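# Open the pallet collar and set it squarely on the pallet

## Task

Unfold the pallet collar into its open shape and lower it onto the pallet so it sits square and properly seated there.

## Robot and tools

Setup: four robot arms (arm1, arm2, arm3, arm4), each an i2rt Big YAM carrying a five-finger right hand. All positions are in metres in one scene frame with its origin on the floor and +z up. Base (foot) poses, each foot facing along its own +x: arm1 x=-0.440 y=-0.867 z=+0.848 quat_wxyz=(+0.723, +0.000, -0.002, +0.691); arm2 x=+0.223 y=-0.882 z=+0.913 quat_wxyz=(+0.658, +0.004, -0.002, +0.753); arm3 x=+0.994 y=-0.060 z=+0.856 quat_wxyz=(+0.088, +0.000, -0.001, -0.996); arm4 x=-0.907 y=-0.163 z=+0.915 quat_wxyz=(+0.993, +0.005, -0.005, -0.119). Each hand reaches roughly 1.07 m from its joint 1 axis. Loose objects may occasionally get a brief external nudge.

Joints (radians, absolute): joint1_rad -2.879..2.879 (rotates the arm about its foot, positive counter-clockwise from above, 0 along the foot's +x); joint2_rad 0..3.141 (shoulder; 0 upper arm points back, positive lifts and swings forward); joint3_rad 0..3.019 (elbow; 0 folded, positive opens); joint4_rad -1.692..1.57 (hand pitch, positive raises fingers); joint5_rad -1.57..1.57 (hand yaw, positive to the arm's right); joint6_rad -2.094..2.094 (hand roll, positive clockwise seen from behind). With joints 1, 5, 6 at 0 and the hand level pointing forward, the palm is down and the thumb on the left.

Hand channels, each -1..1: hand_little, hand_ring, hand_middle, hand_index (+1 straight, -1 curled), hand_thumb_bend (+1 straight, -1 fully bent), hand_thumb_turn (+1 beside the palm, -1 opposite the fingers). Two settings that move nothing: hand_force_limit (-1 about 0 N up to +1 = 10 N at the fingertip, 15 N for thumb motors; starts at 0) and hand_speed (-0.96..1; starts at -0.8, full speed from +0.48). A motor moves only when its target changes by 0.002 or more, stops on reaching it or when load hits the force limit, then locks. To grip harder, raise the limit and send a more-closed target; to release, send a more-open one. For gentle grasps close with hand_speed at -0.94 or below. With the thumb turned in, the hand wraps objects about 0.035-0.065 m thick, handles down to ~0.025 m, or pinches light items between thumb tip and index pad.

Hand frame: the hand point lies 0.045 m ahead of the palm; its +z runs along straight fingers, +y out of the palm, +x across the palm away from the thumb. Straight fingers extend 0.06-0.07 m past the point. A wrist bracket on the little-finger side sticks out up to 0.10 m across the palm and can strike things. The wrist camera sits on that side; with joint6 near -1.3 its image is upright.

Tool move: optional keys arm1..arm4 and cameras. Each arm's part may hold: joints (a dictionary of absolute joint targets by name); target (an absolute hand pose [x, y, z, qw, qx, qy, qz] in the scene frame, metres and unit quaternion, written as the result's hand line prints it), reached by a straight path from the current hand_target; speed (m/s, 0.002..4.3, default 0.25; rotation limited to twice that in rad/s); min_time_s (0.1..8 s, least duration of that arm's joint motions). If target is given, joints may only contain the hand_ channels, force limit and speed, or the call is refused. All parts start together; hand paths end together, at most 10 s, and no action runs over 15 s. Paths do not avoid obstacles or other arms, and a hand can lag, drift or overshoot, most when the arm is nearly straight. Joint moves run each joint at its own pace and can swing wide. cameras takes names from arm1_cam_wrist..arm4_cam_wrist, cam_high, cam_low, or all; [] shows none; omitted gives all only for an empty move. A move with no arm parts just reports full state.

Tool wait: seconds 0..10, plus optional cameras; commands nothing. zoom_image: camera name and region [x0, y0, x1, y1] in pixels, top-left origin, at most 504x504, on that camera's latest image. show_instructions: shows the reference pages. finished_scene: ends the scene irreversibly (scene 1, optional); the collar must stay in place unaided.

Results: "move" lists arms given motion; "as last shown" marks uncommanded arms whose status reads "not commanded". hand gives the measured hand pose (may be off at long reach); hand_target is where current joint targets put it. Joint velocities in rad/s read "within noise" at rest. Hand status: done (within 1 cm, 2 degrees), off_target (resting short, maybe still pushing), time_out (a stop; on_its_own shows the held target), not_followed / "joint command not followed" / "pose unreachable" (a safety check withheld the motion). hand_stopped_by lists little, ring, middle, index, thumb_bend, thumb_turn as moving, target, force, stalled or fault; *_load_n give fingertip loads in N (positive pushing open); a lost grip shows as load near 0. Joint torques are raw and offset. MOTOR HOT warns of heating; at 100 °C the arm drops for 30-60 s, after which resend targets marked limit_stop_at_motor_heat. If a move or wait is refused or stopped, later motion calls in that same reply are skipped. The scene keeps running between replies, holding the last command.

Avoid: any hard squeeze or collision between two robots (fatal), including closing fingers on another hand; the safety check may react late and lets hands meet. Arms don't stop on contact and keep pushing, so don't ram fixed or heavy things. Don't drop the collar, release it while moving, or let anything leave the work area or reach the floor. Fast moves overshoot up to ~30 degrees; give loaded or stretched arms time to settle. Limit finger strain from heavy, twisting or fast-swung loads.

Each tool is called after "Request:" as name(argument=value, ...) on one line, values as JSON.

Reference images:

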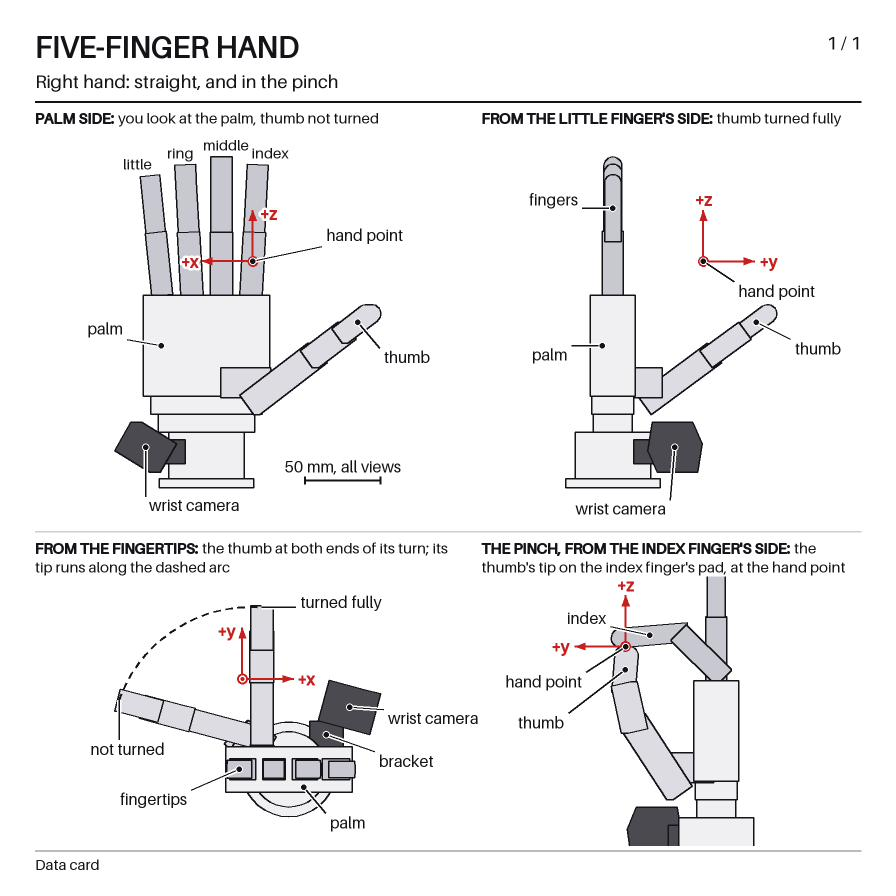

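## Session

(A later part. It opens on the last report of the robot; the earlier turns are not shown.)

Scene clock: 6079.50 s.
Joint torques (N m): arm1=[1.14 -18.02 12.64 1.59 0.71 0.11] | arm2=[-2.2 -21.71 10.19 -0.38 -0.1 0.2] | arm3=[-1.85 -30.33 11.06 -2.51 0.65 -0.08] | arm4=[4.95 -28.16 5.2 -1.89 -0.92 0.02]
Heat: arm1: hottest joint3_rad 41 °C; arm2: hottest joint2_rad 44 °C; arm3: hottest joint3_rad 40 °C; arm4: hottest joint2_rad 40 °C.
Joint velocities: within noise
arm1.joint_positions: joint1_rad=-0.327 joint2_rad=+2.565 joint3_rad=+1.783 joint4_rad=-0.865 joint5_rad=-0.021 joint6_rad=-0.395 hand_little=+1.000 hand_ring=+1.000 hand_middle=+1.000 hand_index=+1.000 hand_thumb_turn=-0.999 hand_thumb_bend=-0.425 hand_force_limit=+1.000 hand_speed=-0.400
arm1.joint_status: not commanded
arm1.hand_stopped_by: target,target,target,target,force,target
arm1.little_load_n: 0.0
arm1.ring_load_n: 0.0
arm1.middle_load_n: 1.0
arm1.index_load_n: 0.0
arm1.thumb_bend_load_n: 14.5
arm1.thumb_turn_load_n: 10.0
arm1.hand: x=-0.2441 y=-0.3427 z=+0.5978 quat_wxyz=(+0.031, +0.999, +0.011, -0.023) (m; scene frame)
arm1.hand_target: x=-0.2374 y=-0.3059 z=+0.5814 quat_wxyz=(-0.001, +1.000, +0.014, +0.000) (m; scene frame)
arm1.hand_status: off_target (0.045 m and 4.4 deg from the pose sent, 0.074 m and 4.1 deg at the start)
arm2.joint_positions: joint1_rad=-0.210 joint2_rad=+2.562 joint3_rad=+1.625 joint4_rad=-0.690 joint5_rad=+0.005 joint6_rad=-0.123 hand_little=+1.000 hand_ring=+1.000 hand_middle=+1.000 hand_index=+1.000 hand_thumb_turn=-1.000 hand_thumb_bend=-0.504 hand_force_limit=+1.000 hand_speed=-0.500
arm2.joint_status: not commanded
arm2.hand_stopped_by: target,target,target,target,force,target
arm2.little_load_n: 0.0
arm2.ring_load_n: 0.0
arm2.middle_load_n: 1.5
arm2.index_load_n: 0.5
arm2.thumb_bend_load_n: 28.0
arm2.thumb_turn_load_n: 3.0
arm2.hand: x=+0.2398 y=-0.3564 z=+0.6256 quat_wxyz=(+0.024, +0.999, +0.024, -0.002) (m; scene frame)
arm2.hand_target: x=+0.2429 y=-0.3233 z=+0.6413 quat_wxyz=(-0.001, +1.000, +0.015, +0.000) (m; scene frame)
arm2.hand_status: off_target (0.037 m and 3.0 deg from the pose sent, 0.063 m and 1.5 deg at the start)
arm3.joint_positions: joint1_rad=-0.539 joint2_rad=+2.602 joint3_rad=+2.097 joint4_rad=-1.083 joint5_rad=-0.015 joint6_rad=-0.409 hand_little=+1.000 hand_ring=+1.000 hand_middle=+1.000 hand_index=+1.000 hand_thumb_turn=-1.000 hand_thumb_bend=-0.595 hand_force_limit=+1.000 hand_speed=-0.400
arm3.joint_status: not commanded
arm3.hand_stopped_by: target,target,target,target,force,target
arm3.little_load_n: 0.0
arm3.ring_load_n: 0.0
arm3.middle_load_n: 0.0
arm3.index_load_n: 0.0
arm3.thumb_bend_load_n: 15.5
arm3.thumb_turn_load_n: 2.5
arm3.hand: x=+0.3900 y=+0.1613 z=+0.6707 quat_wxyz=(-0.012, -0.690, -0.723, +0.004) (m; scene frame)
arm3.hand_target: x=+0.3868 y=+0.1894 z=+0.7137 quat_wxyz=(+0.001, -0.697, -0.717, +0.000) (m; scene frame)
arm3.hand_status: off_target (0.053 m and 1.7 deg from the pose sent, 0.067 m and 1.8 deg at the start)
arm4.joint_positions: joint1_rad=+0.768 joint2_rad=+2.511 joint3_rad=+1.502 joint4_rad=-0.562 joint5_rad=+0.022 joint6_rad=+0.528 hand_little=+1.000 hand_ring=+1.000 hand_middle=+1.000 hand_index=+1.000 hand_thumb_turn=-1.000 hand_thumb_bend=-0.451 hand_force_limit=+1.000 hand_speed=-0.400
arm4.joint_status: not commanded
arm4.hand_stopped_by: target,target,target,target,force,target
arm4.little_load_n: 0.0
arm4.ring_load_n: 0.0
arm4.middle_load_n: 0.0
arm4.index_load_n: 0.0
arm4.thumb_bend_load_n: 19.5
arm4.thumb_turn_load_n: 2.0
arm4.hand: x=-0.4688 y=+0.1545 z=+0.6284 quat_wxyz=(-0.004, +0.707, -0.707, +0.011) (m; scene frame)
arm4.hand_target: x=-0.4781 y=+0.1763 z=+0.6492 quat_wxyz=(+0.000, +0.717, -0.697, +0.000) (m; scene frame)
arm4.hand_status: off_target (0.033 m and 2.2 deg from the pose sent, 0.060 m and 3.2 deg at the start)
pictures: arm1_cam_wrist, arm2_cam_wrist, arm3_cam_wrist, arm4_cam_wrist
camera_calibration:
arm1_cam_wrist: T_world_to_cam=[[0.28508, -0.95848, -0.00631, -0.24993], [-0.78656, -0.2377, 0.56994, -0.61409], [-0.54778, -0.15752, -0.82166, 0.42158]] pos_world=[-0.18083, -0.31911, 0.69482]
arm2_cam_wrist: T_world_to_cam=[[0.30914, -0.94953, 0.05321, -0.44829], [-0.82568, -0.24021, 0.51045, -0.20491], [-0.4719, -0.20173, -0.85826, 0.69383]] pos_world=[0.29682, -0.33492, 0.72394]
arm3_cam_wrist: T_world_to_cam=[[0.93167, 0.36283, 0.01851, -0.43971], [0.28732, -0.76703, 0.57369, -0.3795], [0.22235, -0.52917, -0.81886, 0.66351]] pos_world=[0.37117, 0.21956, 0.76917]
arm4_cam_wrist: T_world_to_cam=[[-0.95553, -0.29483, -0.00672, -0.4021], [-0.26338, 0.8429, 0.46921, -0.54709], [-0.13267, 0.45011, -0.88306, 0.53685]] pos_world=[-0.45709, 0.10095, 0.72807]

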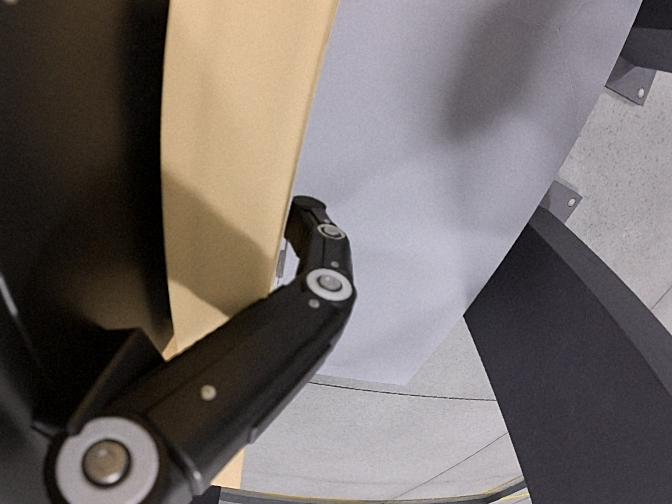

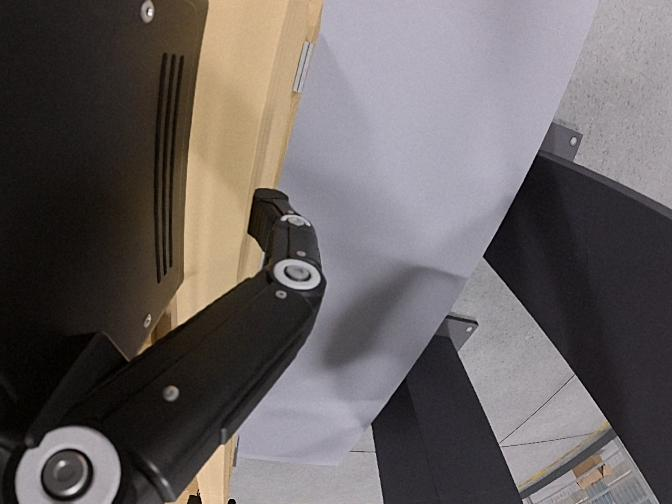

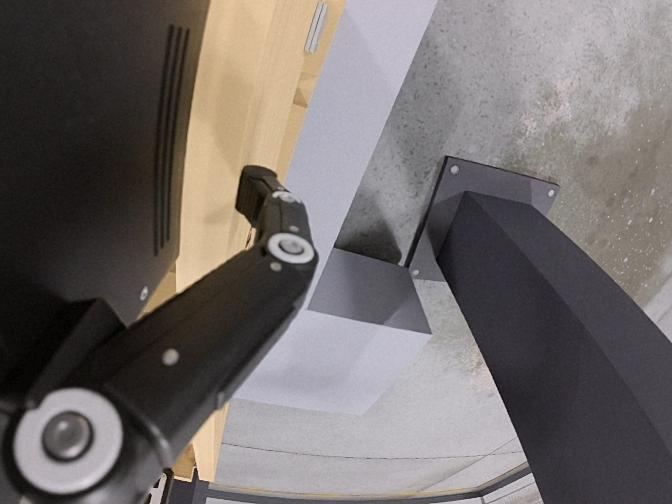

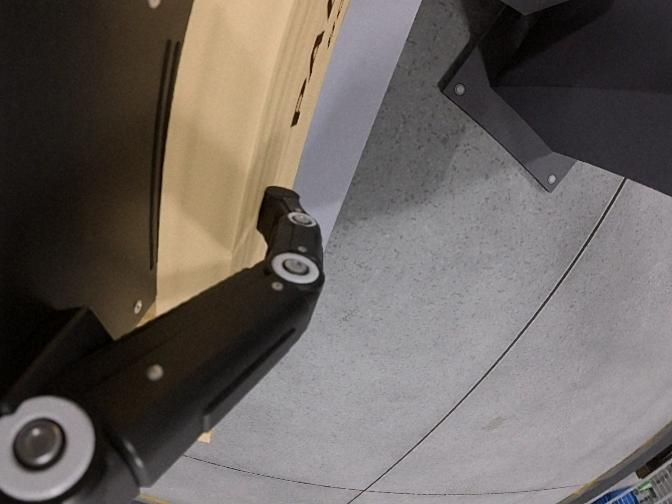

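Request:
zoom_image(camera="arm3_cam_wrist", region=[180, 0, 432, 252])

Request:
zoom_image(camera="arm2_cam_wrist", region=[160, 0, 412, 252])

Request:
zoom_image(camera="arm4_cam_wrist", region=[180, 0, 432, 252])

Request:
zoom_image(camera="arm1_cam_wrist", region=[180, 160, 432, 412])

Scaled by 2.000 from the camera's image (finer frame: 960x720).

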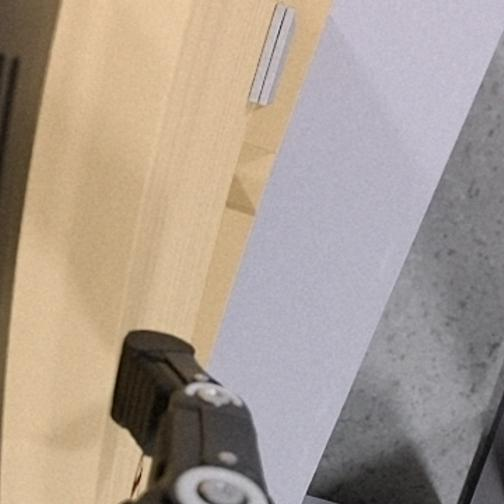

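Scaled by 2.000 from the camera's image (finer frame: 960x720).

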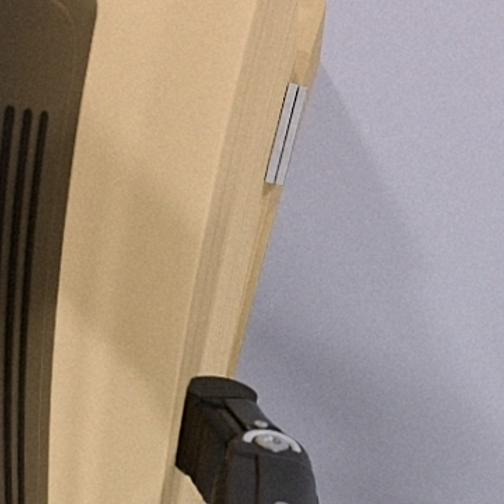

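Scaled by 2.000 from the camera's image (finer frame: 960x720).

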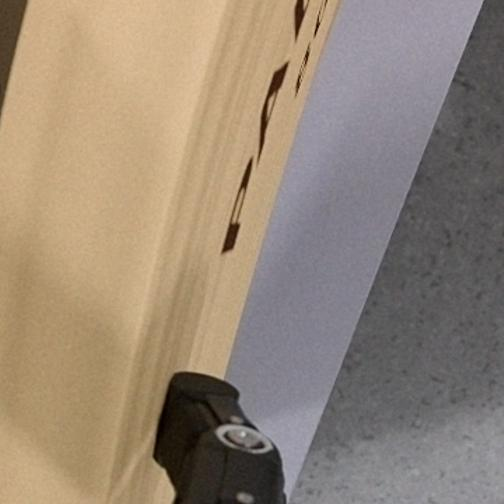

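Scaled by 2.000 from the camera's image (finer frame: 960x720).

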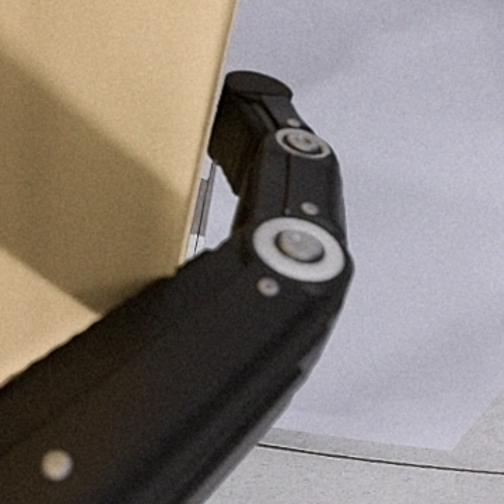

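Request:
zoom_image(camera="arm2_cam_wrist", region=[260, 0, 360, 100])

Request:
zoom_image(camera="arm3_cam_wrist", region=[260, 0, 360, 100])

Scaled by 5.040 from the camera's image (finer frame: 960x720).

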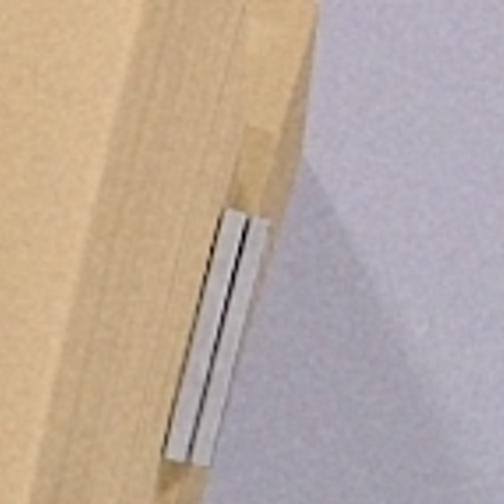

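Scaled by 5.040 from the camera's image (finer frame: 960x720).

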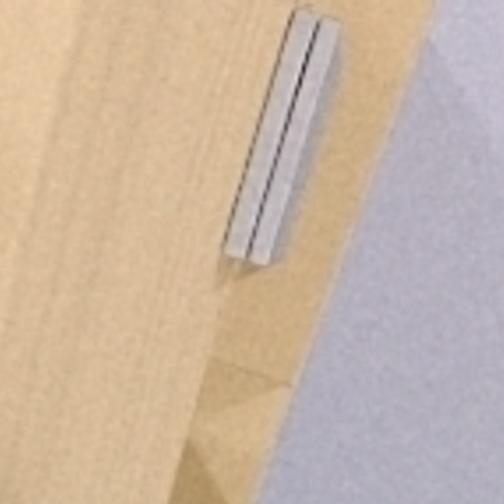

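Request:
move(cameras=["cam_low", "cam_high"])

Request:
zoom_image(camera="cam_low", region=[440, 260, 560, 350])

Request:
zoom_image(camera="cam_low", region=[180, 220, 280, 300])

Request:
zoom_image(camera="cam_low", region=[590, 230, 690, 310])

Request:
zoom_image(camera="cam_high", region=[490, 260, 570, 320])

Request:
zoom_image(camera="cam_high", region=[320, 200, 400, 260])

Request:
zoom_image(camera="cam_high", region=[400, 330, 480, 390])

Scene clock: 6177.70 s.
Joint torques (N m): arm1=[0.97 -18.2 12.86 1.57 0.71 0.11] | arm2=[-2.08 -21.6 10.21 -0.38 -0.1 0.21] | arm3=[-1.44 -30.15 11.15 -2.21 0.65 -0.07] | arm4=[5.19 -27.93 5.19 -1.87 -0.92 0]
Heat: arm1: hottest joint3_rad 41 °C; arm2: hottest joint2_rad 41 °C; arm3: hottest joint3_rad 39 °C; arm4: hottest joint2_rad 38 °C.
Joint velocities: within noise
arm1.joint_positions: joint1_rad=-0.327 joint2_rad=+2.565 joint3_rad=+1.783 joint4_rad=-0.865 joint5_rad=-0.021 joint6_rad=-0.395 hand_little=+1.000 hand_ring=+1.000 hand_middle=+1.000 hand_index=+1.000 hand_thumb_turn=-0.999 hand_thumb_bend=-0.425 hand_force_limit=+1.000 hand_speed=-0.400
arm1.joint_status: not commanded
arm1.hand_stopped_by: target,target,target,target,force,target
arm1.little_load_n: 0.0
arm1.ring_load_n: 0.0
arm1.middle_load_n: 1.0
arm1.index_load_n: 0.0
arm1.thumb_bend_load_n: 14.5
arm1.thumb_turn_load_n: 10.0
arm1.hand: x=-0.2441 y=-0.3427 z=+0.5978 quat_wxyz=(+0.031, +0.999, +0.011, -0.023) (m; scene frame)
arm1.hand_target: x=-0.2374 y=-0.3059 z=+0.5814 quat_wxyz=(-0.001, +1.000, +0.014, +0.000) (m; scene frame)
arm1.hand_status: off_target (0.045 m and 4.4 deg from the pose sent, 0.074 m and 4.1 deg at the start)
arm2.joint_positions: joint1_rad=-0.210 joint2_rad=+2.562 joint3_rad=+1.625 joint4_rad=-0.690 joint5_rad=+0.005 joint6_rad=-0.123 hand_little=+1.000 hand_ring=+1.000 hand_middle=+1.000 hand_index=+1.000 hand_thumb_turn=-1.000 hand_thumb_bend=-0.504 hand_force_limit=+1.000 hand_speed=-0.500
arm2.joint_status: not commanded
arm2.hand_stopped_by: target,target,target,target,force,target
arm2.little_load_n: 0.0
arm2.ring_load_n: 0.0
arm2.middle_load_n: 2.0
arm2.index_load_n: 0.5
arm2.thumb_bend_load_n: 28.0
arm2.thumb_turn_load_n: 3.5
arm2.hand: x=+0.2398 y=-0.3564 z=+0.6256 quat_wxyz=(+0.024, +0.999, +0.024, -0.002) (m; scene frame)
arm2.hand_target: x=+0.2429 y=-0.3233 z=+0.6413 quat_wxyz=(-0.001, +1.000, +0.015, +0.000) (m; scene frame)
arm2.hand_status: off_target (0.037 m and 3.0 deg from the pose sent, 0.063 m and 1.5 deg at the start)
arm3.joint_positions: joint1_rad=-0.539 joint2_rad=+2.602 joint3_rad=+2.097 joint4_rad=-1.083 joint5_rad=-0.015 joint6_rad=-0.409 hand_little=+1.000 hand_ring=+1.000 hand_middle=+1.000 hand_index=+1.000 hand_thumb_turn=-1.000 hand_thumb_bend=-0.595 hand_force_limit=+1.000 hand_speed=-0.400
arm3.joint_status: not commanded
arm3.hand_stopped_by: target,target,target,target,force,target
arm3.little_load_n: 0.0
arm3.ring_load_n: 0.0
arm3.middle_load_n: 0.5
arm3.index_load_n: 0.0
arm3.thumb_bend_load_n: 15.0
arm3.thumb_turn_load_n: 2.5
arm3.hand: x=+0.3900 y=+0.1613 z=+0.6707 quat_wxyz=(-0.012, -0.690, -0.723, +0.004) (m; scene frame)
arm3.hand_target: x=+0.3868 y=+0.1894 z=+0.7137 quat_wxyz=(+0.001, -0.697, -0.717, +0.000) (m; scene frame)
arm3.hand_status: off_target (0.053 m and 1.7 deg from the pose sent, 0.067 m and 1.8 deg at the start)
arm4.joint_positions: joint1_rad=+0.768 joint2_rad=+2.511 joint3_rad=+1.502 joint4_rad=-0.562 joint5_rad=+0.022 joint6_rad=+0.528 hand_little=+1.000 hand_ring=+1.000 hand_middle=+1.000 hand_index=+1.000 hand_thumb_turn=-1.000 hand_thumb_bend=-0.451 hand_force_limit=+1.000 hand_speed=-0.400
arm4.joint_status: not commanded
arm4.hand_stopped_by: target,target,target,target,force,target
arm4.little_load_n: 0.0
arm4.ring_load_n: 0.0
arm4.middle_load_n: 0.0
arm4.index_load_n: 0.0
arm4.thumb_bend_load_n: 19.5
arm4.thumb_turn_load_n: 2.0
arm4.hand: x=-0.4688 y=+0.1545 z=+0.6284 quat_wxyz=(-0.004, +0.707, -0.707, +0.011) (m; scene frame)
arm4.hand_target: x=-0.4781 y=+0.1763 z=+0.6492 quat_wxyz=(+0.000, +0.717, -0.697, +0.000) (m; scene frame)
arm4.hand_status: off_target (0.033 m and 2.2 deg from the pose sent, 0.060 m and 3.2 deg at the start)
pictures: cam_high, cam_low

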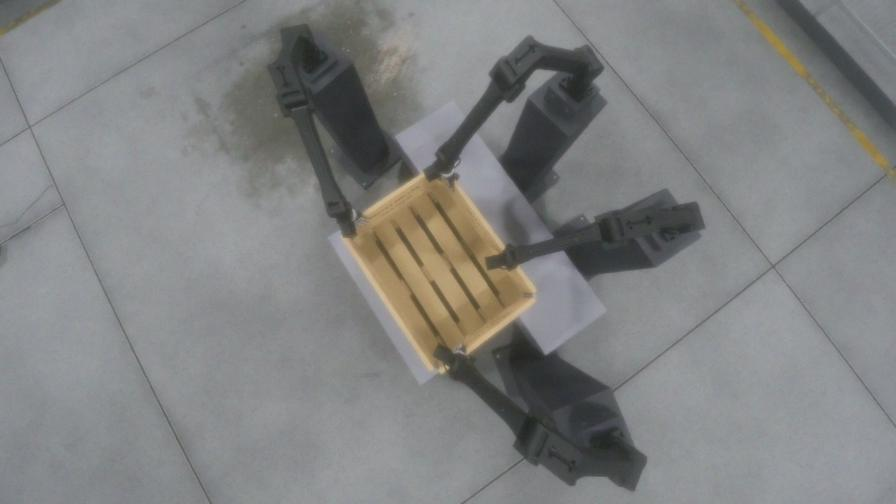

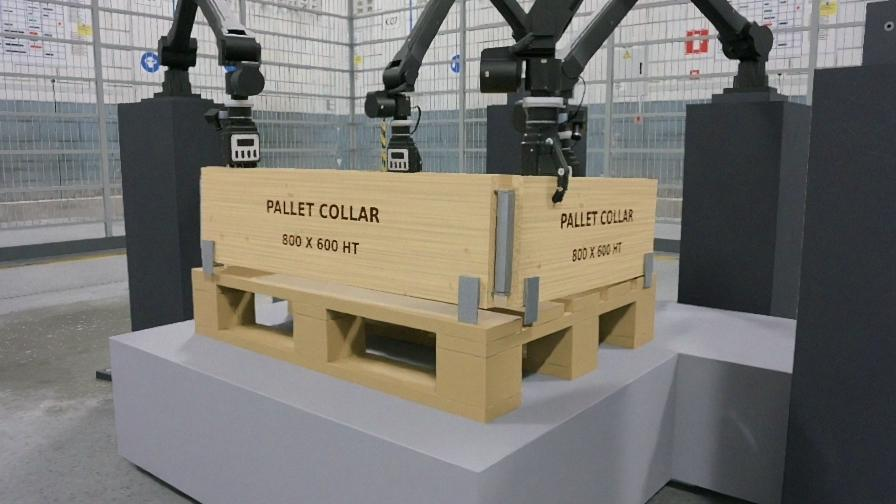

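Scaled by 4.200 from the camera's image (finer frame: 1280x720).

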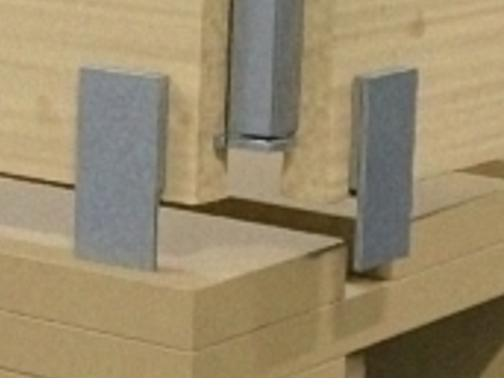

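Scaled by 5.040 from the camera's image (finer frame: 1280x720).

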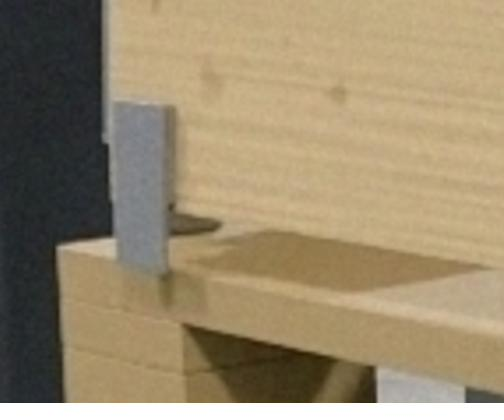

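Scaled by 5.040 from the camera's image (finer frame: 1280x720).

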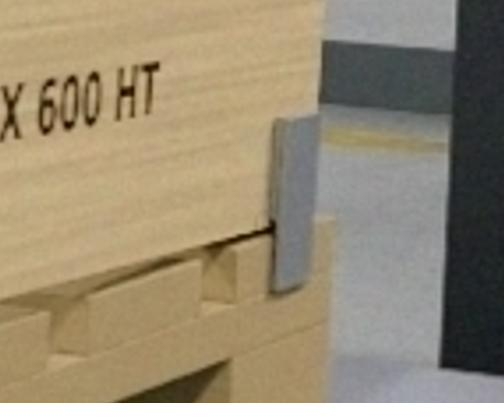

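Scaled by 6.300 from the camera's image (finer frame: 1280x720).

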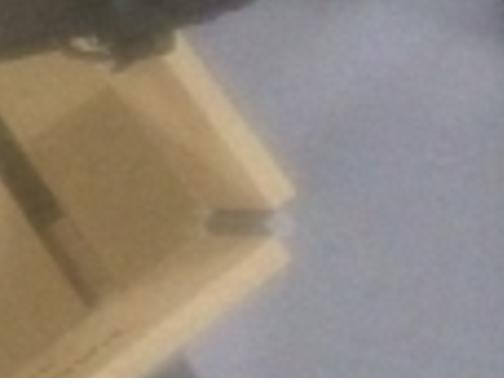

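Scaled by 6.300 from the camera's image (finer frame: 1280x720).

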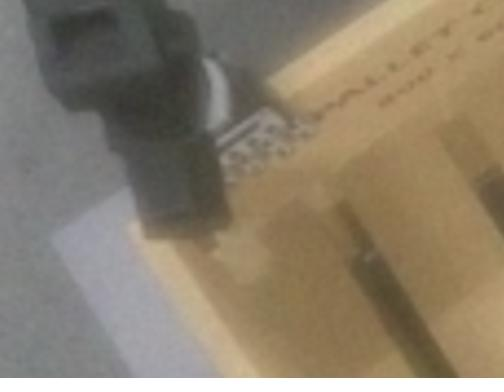

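Scaled by 6.300 from the camera's image (finer frame: 1280x720).

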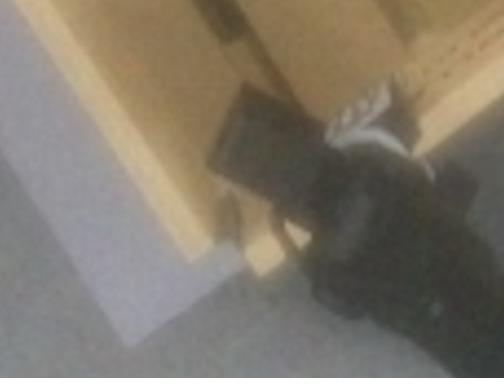

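Request:
zoom_image(camera="cam_high", region=[390, 150, 470, 210])

Request:
zoom_image(camera="cam_low", region=[180, 130, 340, 200])

Request:
zoom_image(camera="cam_low", region=[340, 130, 500, 200])

Scaled by 6.300 from the camera's image (finer frame: 1280x720).

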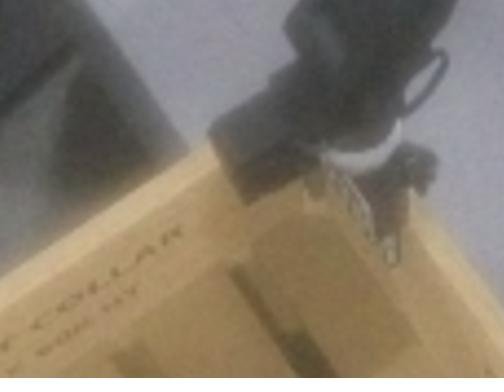

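Scaled by 3.150 from the camera's image (finer frame: 1280x720).

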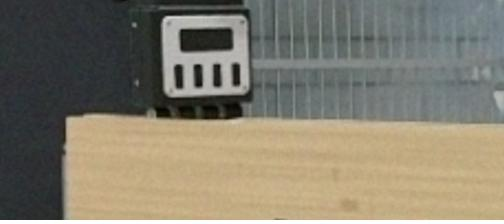

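Scaled by 3.150 from the camera's image (finer frame: 1280x720).

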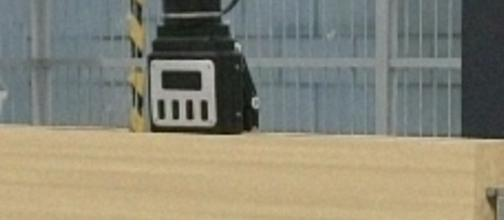

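Request:
move(arm1={"target": [-0.238, -0.310, 0.572, 0, 0.99989, 0.01483, 0], "speed": 0.05}, arm2={"target": [0.243, -0.326, 0.600, 0, 0.99989, 0.01483, 0], "speed": 0.05}, cameras=["cam_high", "cam_low", "arm2_cam_wrist"])

Request:
zoom_image(camera="cam_low", region=[590, 150, 690, 310])

Request:
zoom_image(camera="cam_low", region=[440, 260, 560, 350])

Request:
zoom_image(camera="arm2_cam_wrist", region=[260, 0, 360, 100])

Scene clock: 6266.43 s.
Joint torques (N m): arm1=[0.73 -18.43 10.82 2.44 0.71 0.08] | arm2=[-2.26 -15.91 11.33 1.81 -0.08 0.2] | arm3=[-1.79 -29.74 11.06 -2.47 0.71 -0.12] | arm4=[5.19 -28.22 5.23 -1.96 -0.93 0.01]
Heat: arm1: hottest joint3_rad 41 °C; arm2: hottest joint2_rad 41 °C; arm3: hottest joint3_rad 39 °C; arm4: hottest joint2_rad 38 °C.
move: arm1 off_target; arm2 off_target
Joint velocities: within noise
arm1.joint_positions: joint1_rad=-0.327 joint2_rad=+2.565 joint3_rad=+1.783 joint4_rad=-0.864 joint5_rad=-0.022 joint6_rad=-0.395 hand_little=+1.000 hand_ring=+1.000 hand_middle=+1.000 hand_index=+1.000 hand_thumb_turn=-0.999 hand_thumb_bend=-0.425 hand_force_limit=+1.000 hand_speed=-0.400
arm1.joint_status: not commanded
arm1.hand_stopped_by: target,target,target,target,force,target
arm1.little_load_n: 0.0
arm1.ring_load_n: 0.0
arm1.middle_load_n: 1.0
arm1.index_load_n: 0.0
arm1.thumb_bend_load_n: 14.5
arm1.thumb_turn_load_n: 9.5
arm1.hand: x=-0.2441 y=-0.3425 z=+0.5978 quat_wxyz=(+0.030, +0.999, +0.011, -0.023)
arm1.hand_target: x=-0.2391 y=-0.3123 z=+0.5753 quat_wxyz=(-0.001, +1.000, +0.014, +0.000)
arm1.hand_status: off_target (0.042 m and 4.4 deg from the pose sent, 0.042 m and 4.4 deg at the start)
arm2.joint_positions: joint1_rad=-0.211 joint2_rad=+2.570 joint3_rad=+1.633 joint4_rad=-0.690 joint5_rad=+0.005 joint6_rad=-0.123 hand_little=+1.000 hand_ring=+1.000 hand_middle=+1.000 hand_index=+1.000 hand_thumb_turn=-1.000 hand_thumb_bend=-0.503 hand_force_limit=+1.000 hand_speed=-0.500
arm2.joint_status: not commanded
arm2.hand_stopped_by: target,target,target,target,force,target
arm2.little_load_n: 0.0
arm2.ring_load_n: 0.0
arm2.middle_load_n: 2.0
arm2.index_load_n: 0.5
arm2.thumb_bend_load_n: 30.0
arm2.thumb_turn_load_n: 3.5
arm2.hand: x=+0.2404 y=-0.3554 z=+0.6227 quat_wxyz=(+0.024, +0.999, +0.024, -0.002)
arm2.hand_target: x=+0.2430 y=-0.3283 z=+0.6025 quat_wxyz=(+0.000, +1.000, +0.015, +0.000)
arm2.hand_status: off_target (0.037 m and 3.0 deg from the pose sent, 0.040 m and 3.0 deg at the start)
arm3, arm4: as last shown
arm3.little_load_n: 0.5
arm3.thumb_bend_load_n: 15.5
arm3.thumb_turn_load_n: 3.0
arm3.hand: x=+0.3902 y=+0.1613 z=+0.6705 quat_wxyz=(-0.012, -0.690, -0.723, +0.004)
arm3.hand_target: x=+0.3868 y=+0.1894 z=+0.7135 quat_wxyz=(+0.001, -0.697, -0.717, +0.000)
arm4.joint_positions: joint1_rad=+0.768 joint2_rad=+2.511 joint3_rad=+1.503 joint4_rad=-0.562 joint5_rad=+0.022 joint6_rad=+0.528 hand_little=+1.000 hand_ring=+1.000 hand_middle=+1.000 hand_index=+1.000 hand_thumb_turn=-1.000 hand_thumb_bend=-0.451 hand_force_limit=+1.000 hand_speed=-0.400
arm4.little_load_n: 0.5
arm4.hand: x=-0.4686 y=+0.1547 z=+0.6284 quat_wxyz=(-0.004, +0.707, -0.707, +0.011)
arm4.hand_target: x=-0.4780 y=+0.1764 z=+0.6492 quat_wxyz=(+0.000, +0.717, -0.697, +0.000)
pictures: arm2_cam_wrist, cam_high, cam_low
arm2_cam_wrist: T_world_to_cam=[[0.3084, -0.94975, 0.0535, -0.44747], [-0.82584, -0.23941, 0.51056, -0.20237], [-0.4721, -0.20164, -0.85818, 0.6919]] pos_world=[0.29752, -0.33392, 0.72104]

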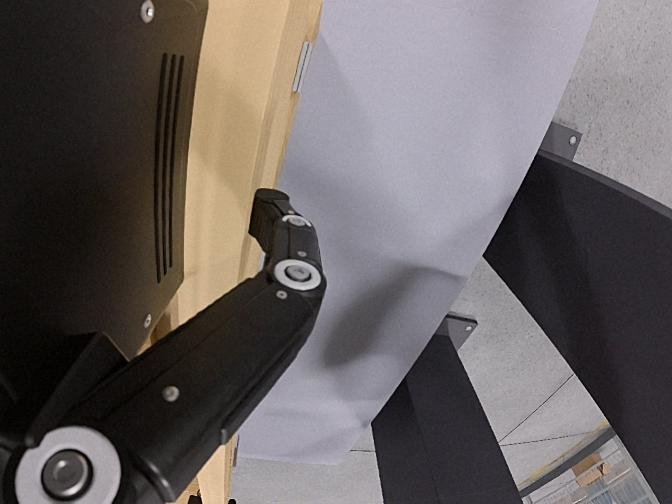

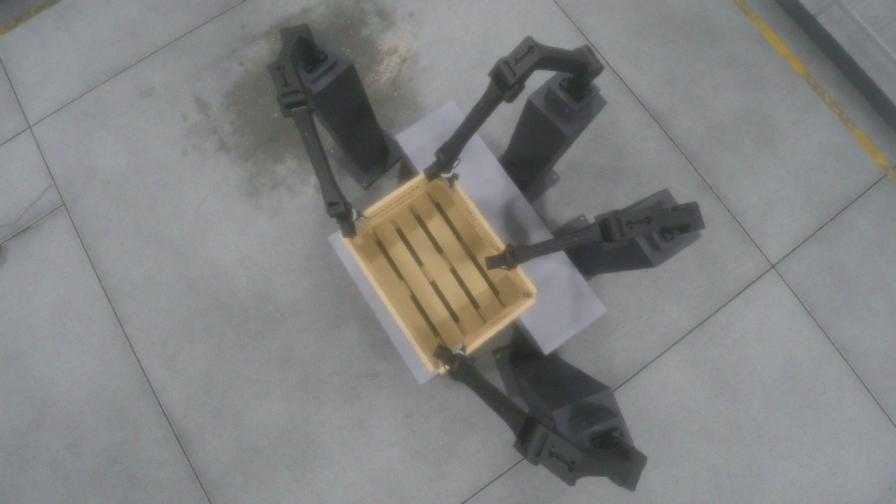

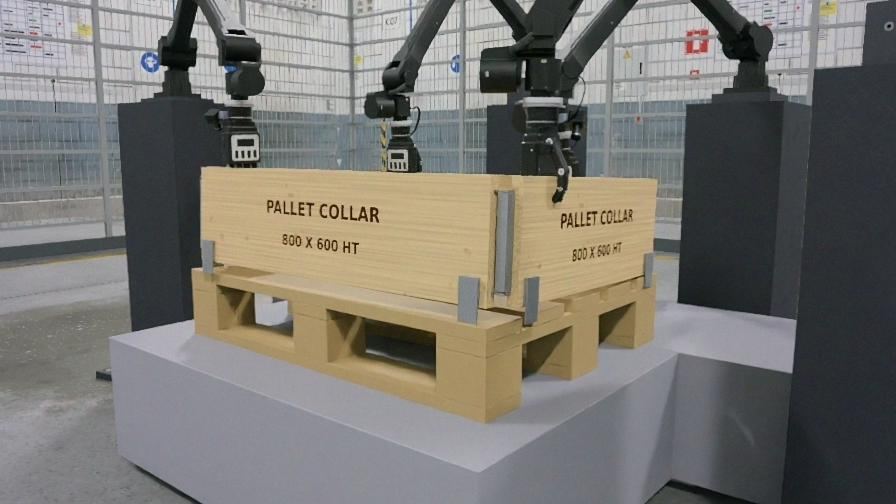

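Scaled by 3.150 from the camera's image (finer frame: 1280x720).

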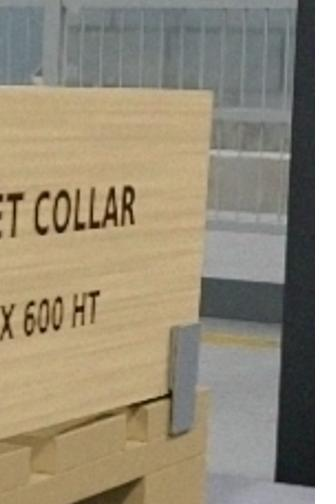

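Scaled by 4.200 from the camera's image (finer frame: 1280x720).

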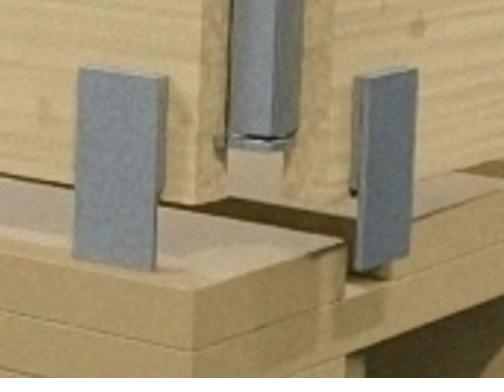

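Scaled by 5.040 from the camera's image (finer frame: 960x720).

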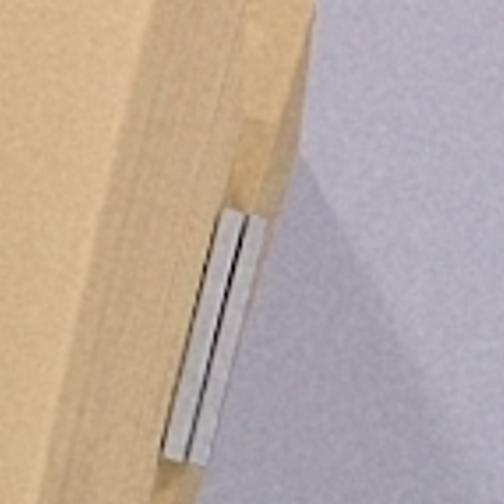

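Request:
move(arm1={"target": [-0.238, -0.294, 0.602, 0, 0.99989, 0.01483, 0], "speed": 0.05}, arm2={"target": [0.244, -0.310, 0.630, 0, 0.99989, 0.01483, 0], "speed": 0.05}, arm3={"target": [0.412, 0.194, 0.713, 0, -0.7071, -0.7071, 0], "speed": 0.05}, arm4={"target": [-0.448, 0.188, 0.658, 0, 0.7071, -0.7071, 0], "speed": 0.05}, cameras=["cam_high", "cam_low", "arm3_cam_wrist", "arm2_cam_wrist"])

Request:
zoom_image(camera="cam_low", region=[440, 260, 560, 350])

Request:
zoom_image(camera="cam_low", region=[180, 220, 280, 300])

Request:
zoom_image(camera="cam_low", region=[590, 230, 690, 310])

Request:
zoom_image(camera="arm3_cam_wrist", region=[260, 0, 360, 100])

Scene clock: 6302.10 s.
Joint torques (N m): arm1=[1.26 -21.42 12.55 0.57 0.74 0.08] | arm2=[-1.79 -20.07 11.54 0.54 -0.09 0.22] | arm3=[-3.19 -32.5 5.65 -1.89 0.87 -0.01] | arm4=[3.31 -28.86 7.95 -1.14 -0.47 0.08]
Heat: arm1: hottest joint3_rad 41 °C; arm2: hottest joint2_rad 42 °C; arm3: hottest joint3_rad 40 °C; arm4: hottest joint2_rad 38 °C.
move: arm1 off_target; arm2 off_target; arm3 off_target; arm4 off_target
Joint velocities: within noise
arm1.joint_positions: joint1_rad=-0.324 joint2_rad=+2.573 joint3_rad=+1.808 joint4_rad=-0.881 joint5_rad=-0.022 joint6_rad=-0.385 hand_little=+1.000 hand_ring=+1.000 hand_middle=+1.000 hand_index=+1.000 hand_thumb_turn=-0.999 hand_thumb_bend=-0.425 hand_force_limit=+1.000 hand_speed=-0.400
arm1.joint_status: not commanded
arm1.hand_stopped_by: target,target,target,target,force,target
arm1.little_load_n: 0.0
arm1.ring_load_n: 0.0
arm1.middle_load_n: 1.0
arm1.index_load_n: 0.5
arm1.thumb_bend_load_n: 15.0
arm1.thumb_turn_load_n: 9.0
arm1.hand: x=-0.2443 y=-0.3359 z=+0.5997 quat_wxyz=(+0.030, +0.999, +0.007, -0.023)
arm1.hand_target: x=-0.2393 y=-0.2957 z=+0.6047 quat_wxyz=(-0.002, +1.000, +0.015, +0.000)
arm1.hand_status: off_target (0.042 m and 4.4 deg from the pose sent, 0.049 m and 4.4 deg at the start)
arm2.joint_positions: joint1_rad=-0.211 joint2_rad=+2.584 joint3_rad=+1.669 joint4_rad=-0.734 joint5_rad=+0.005 joint6_rad=-0.123 hand_little=+1.000 hand_ring=+1.000 hand_middle=+1.000 hand_index=+1.000 hand_thumb_turn=-1.000 hand_thumb_bend=-0.479 hand_force_limit=+1.000 hand_speed=-0.500
arm2.joint_status: not commanded
arm2.hand_stopped_by: target,target,target,target,force,target
arm2.little_load_n: 0.0
arm2.ring_load_n: 0.0
arm2.middle_load_n: 1.5
arm2.index_load_n: 1.0
arm2.thumb_bend_load_n: 32.0
arm2.thumb_turn_load_n: 4.5
arm2.hand: x=+0.2406 y=-0.3524 z=+0.6249 quat_wxyz=(+0.035, +0.999, +0.023, -0.004)
arm2.hand_target: x=+0.2440 y=-0.3117 z=+0.6325 quat_wxyz=(-0.001, +1.000, +0.015, +0.000)
arm2.hand_status: off_target (0.043 m and 4.2 deg from the pose sent, 0.046 m and 3.0 deg at the start)
arm3.joint_positions: joint1_rad=-0.542 joint2_rad=+2.573 joint3_rad=+2.033 joint4_rad=-1.024 joint5_rad=-0.020 joint6_rad=-0.409 hand_little=+1.000 hand_ring=+1.000 hand_middle=+1.000 hand_index=+1.000 hand_thumb_turn=-1.000 hand_thumb_bend=-0.595 hand_force_limit=+1.000 hand_speed=-0.400
arm3.joint_status: not commanded
arm3.hand_stopped_by: target,target,target,target,force,target
arm3.little_load_n: 0.0
arm3.ring_load_n: 0.0
arm3.middle_load_n: 0.0
arm3.index_load_n: 0.0
arm3.thumb_bend_load_n: 14.0
arm3.thumb_turn_load_n: 2.5
arm3.hand: x=+0.3945 y=+0.1607 z=+0.6677 quat_wxyz=(-0.002, -0.691, -0.722, +0.011)
arm3.hand_target: x=+0.4112 y=+0.1928 z=+0.7098 quat_wxyz=(+0.000, -0.707, -0.707, +0.000)
arm3.hand_status: off_target (0.059 m and 2.8 deg from the pose sent, 0.058 m and 3.1 deg at the start)
arm4.joint_positions: joint1_rad=+0.775 joint2_rad=+2.541 joint3_rad=+1.579 joint4_rad=-0.663 joint5_rad=+0.011 joint6_rad=+0.541 hand_little=+1.000 hand_ring=+1.000 hand_middle=+1.000 hand_index=+1.000 hand_thumb_turn=-1.000 hand_thumb_bend=-0.451 hand_force_limit=+1.000 hand_speed=-0.400
arm4.joint_status: not commanded
arm4.hand_stopped_by: target,target,target,target,force,target
arm4.little_load_n: 0.0
arm4.ring_load_n: 0.0
arm4.middle_load_n: 0.0
arm4.index_load_n: 0.0
arm4.thumb_bend_load_n: 15.5
arm4.thumb_turn_load_n: 2.0
arm4.hand: x=-0.4669 y=+0.1627 z=+0.6310 quat_wxyz=(+0.021, +0.705, -0.709, -0.001)
arm4.hand_target: x=-0.4489 y=+0.1875 z=+0.6584 quat_wxyz=(-0.001, +0.707, -0.707, +0.000)
arm4.hand_status: off_target (0.042 m and 2.4 deg from the pose sent, 0.049 m and 1.4 deg at the start)
pictures: arm2_cam_wrist, arm3_cam_wrist, cam_high, cam_low
arm2_cam_wrist: T_world_to_cam=[[0.30792, -0.94857, 0.07347, -0.45667], [-0.82494, -0.22772, 0.51732, -0.20302], [-0.47399, -0.2199, -0.85263, 0.685]] pos_world=[0.29782, -0.32878, 0.72263]
arm3_cam_wrist: T_world_to_cam=[[0.93303, 0.3598, -0.0021, -0.42988], [0.29821, -0.77001, 0.56405, -0.37704], [0.20133, -0.5269, -0.82574, 0.67227]] pos_world=[0.37818, 0.21856, 0.76688]

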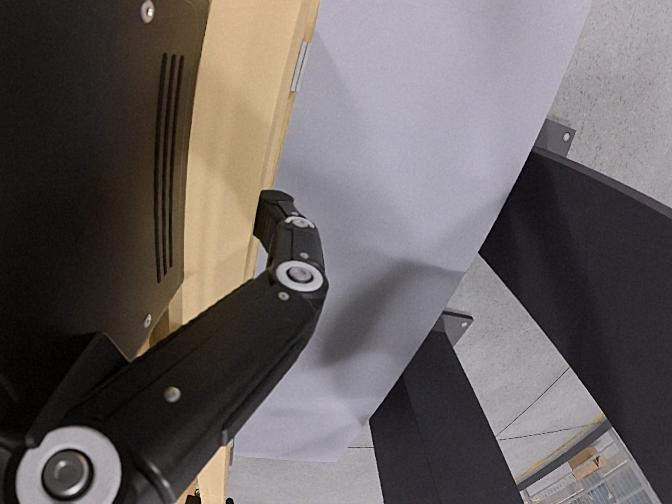

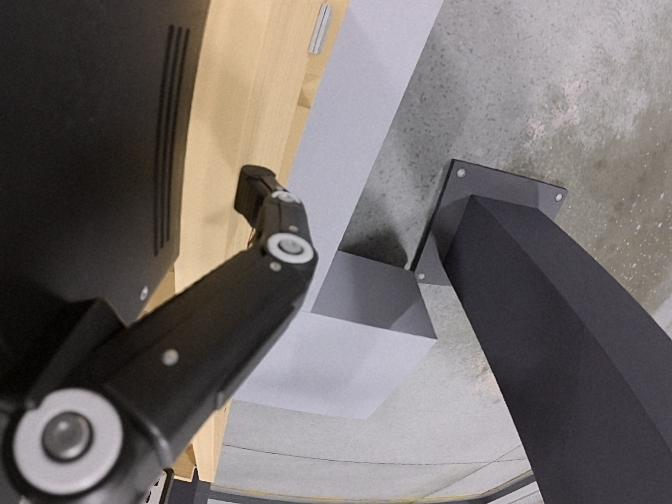

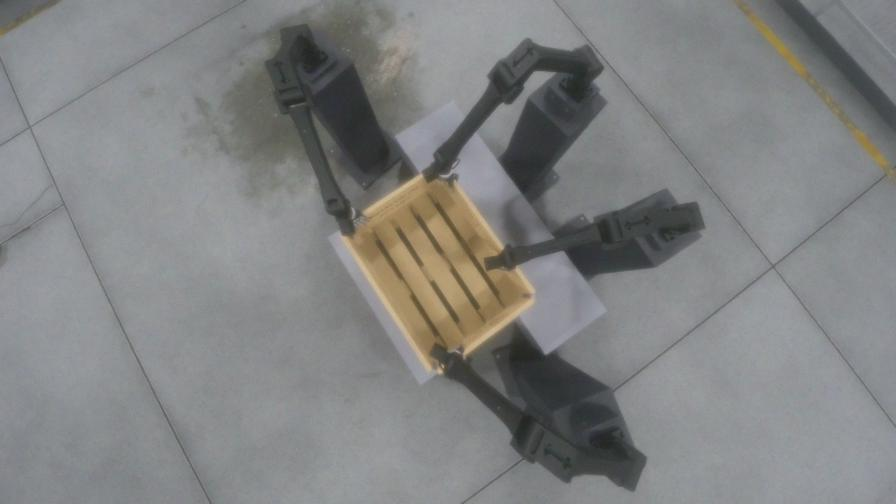

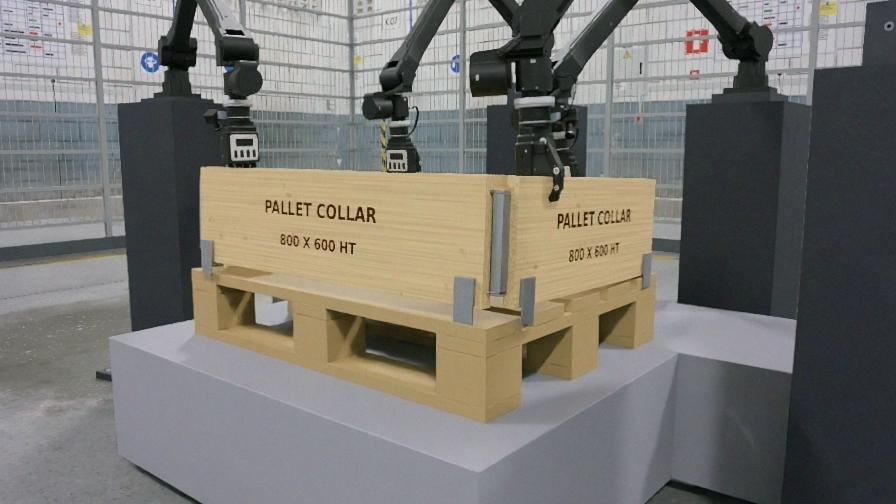

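Scaled by 4.200 from the camera's image (finer frame: 1280x720).

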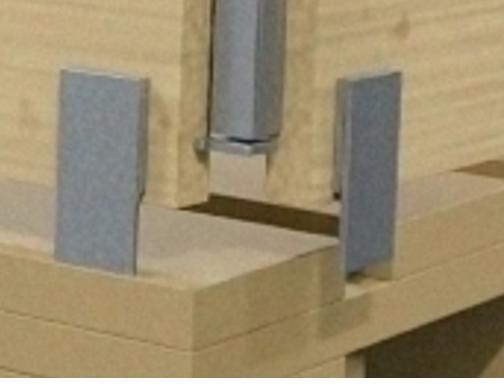

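Scaled by 5.040 from the camera's image (finer frame: 1280x720).

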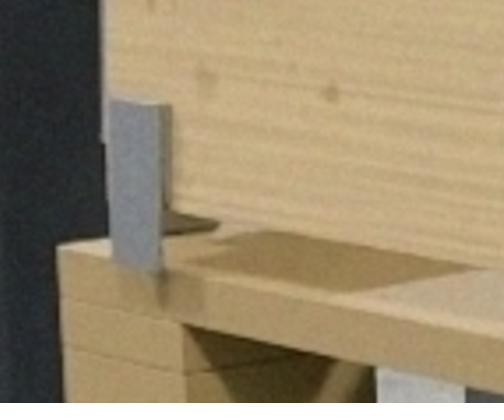

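Scaled by 5.040 from the camera's image (finer frame: 1280x720).

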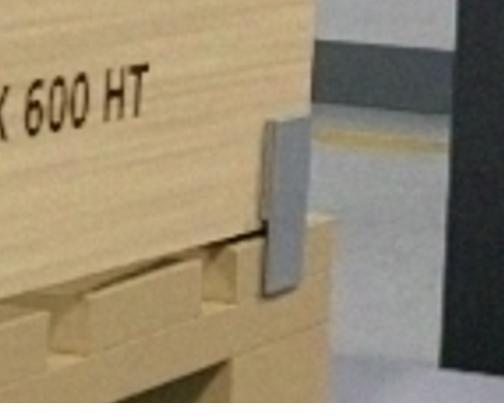

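Scaled by 5.040 from the camera's image (finer frame: 960x720).

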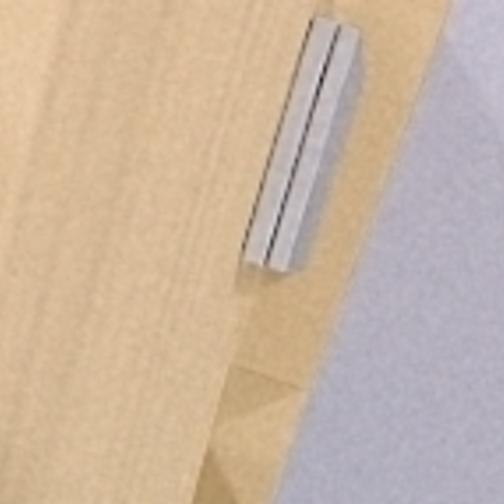

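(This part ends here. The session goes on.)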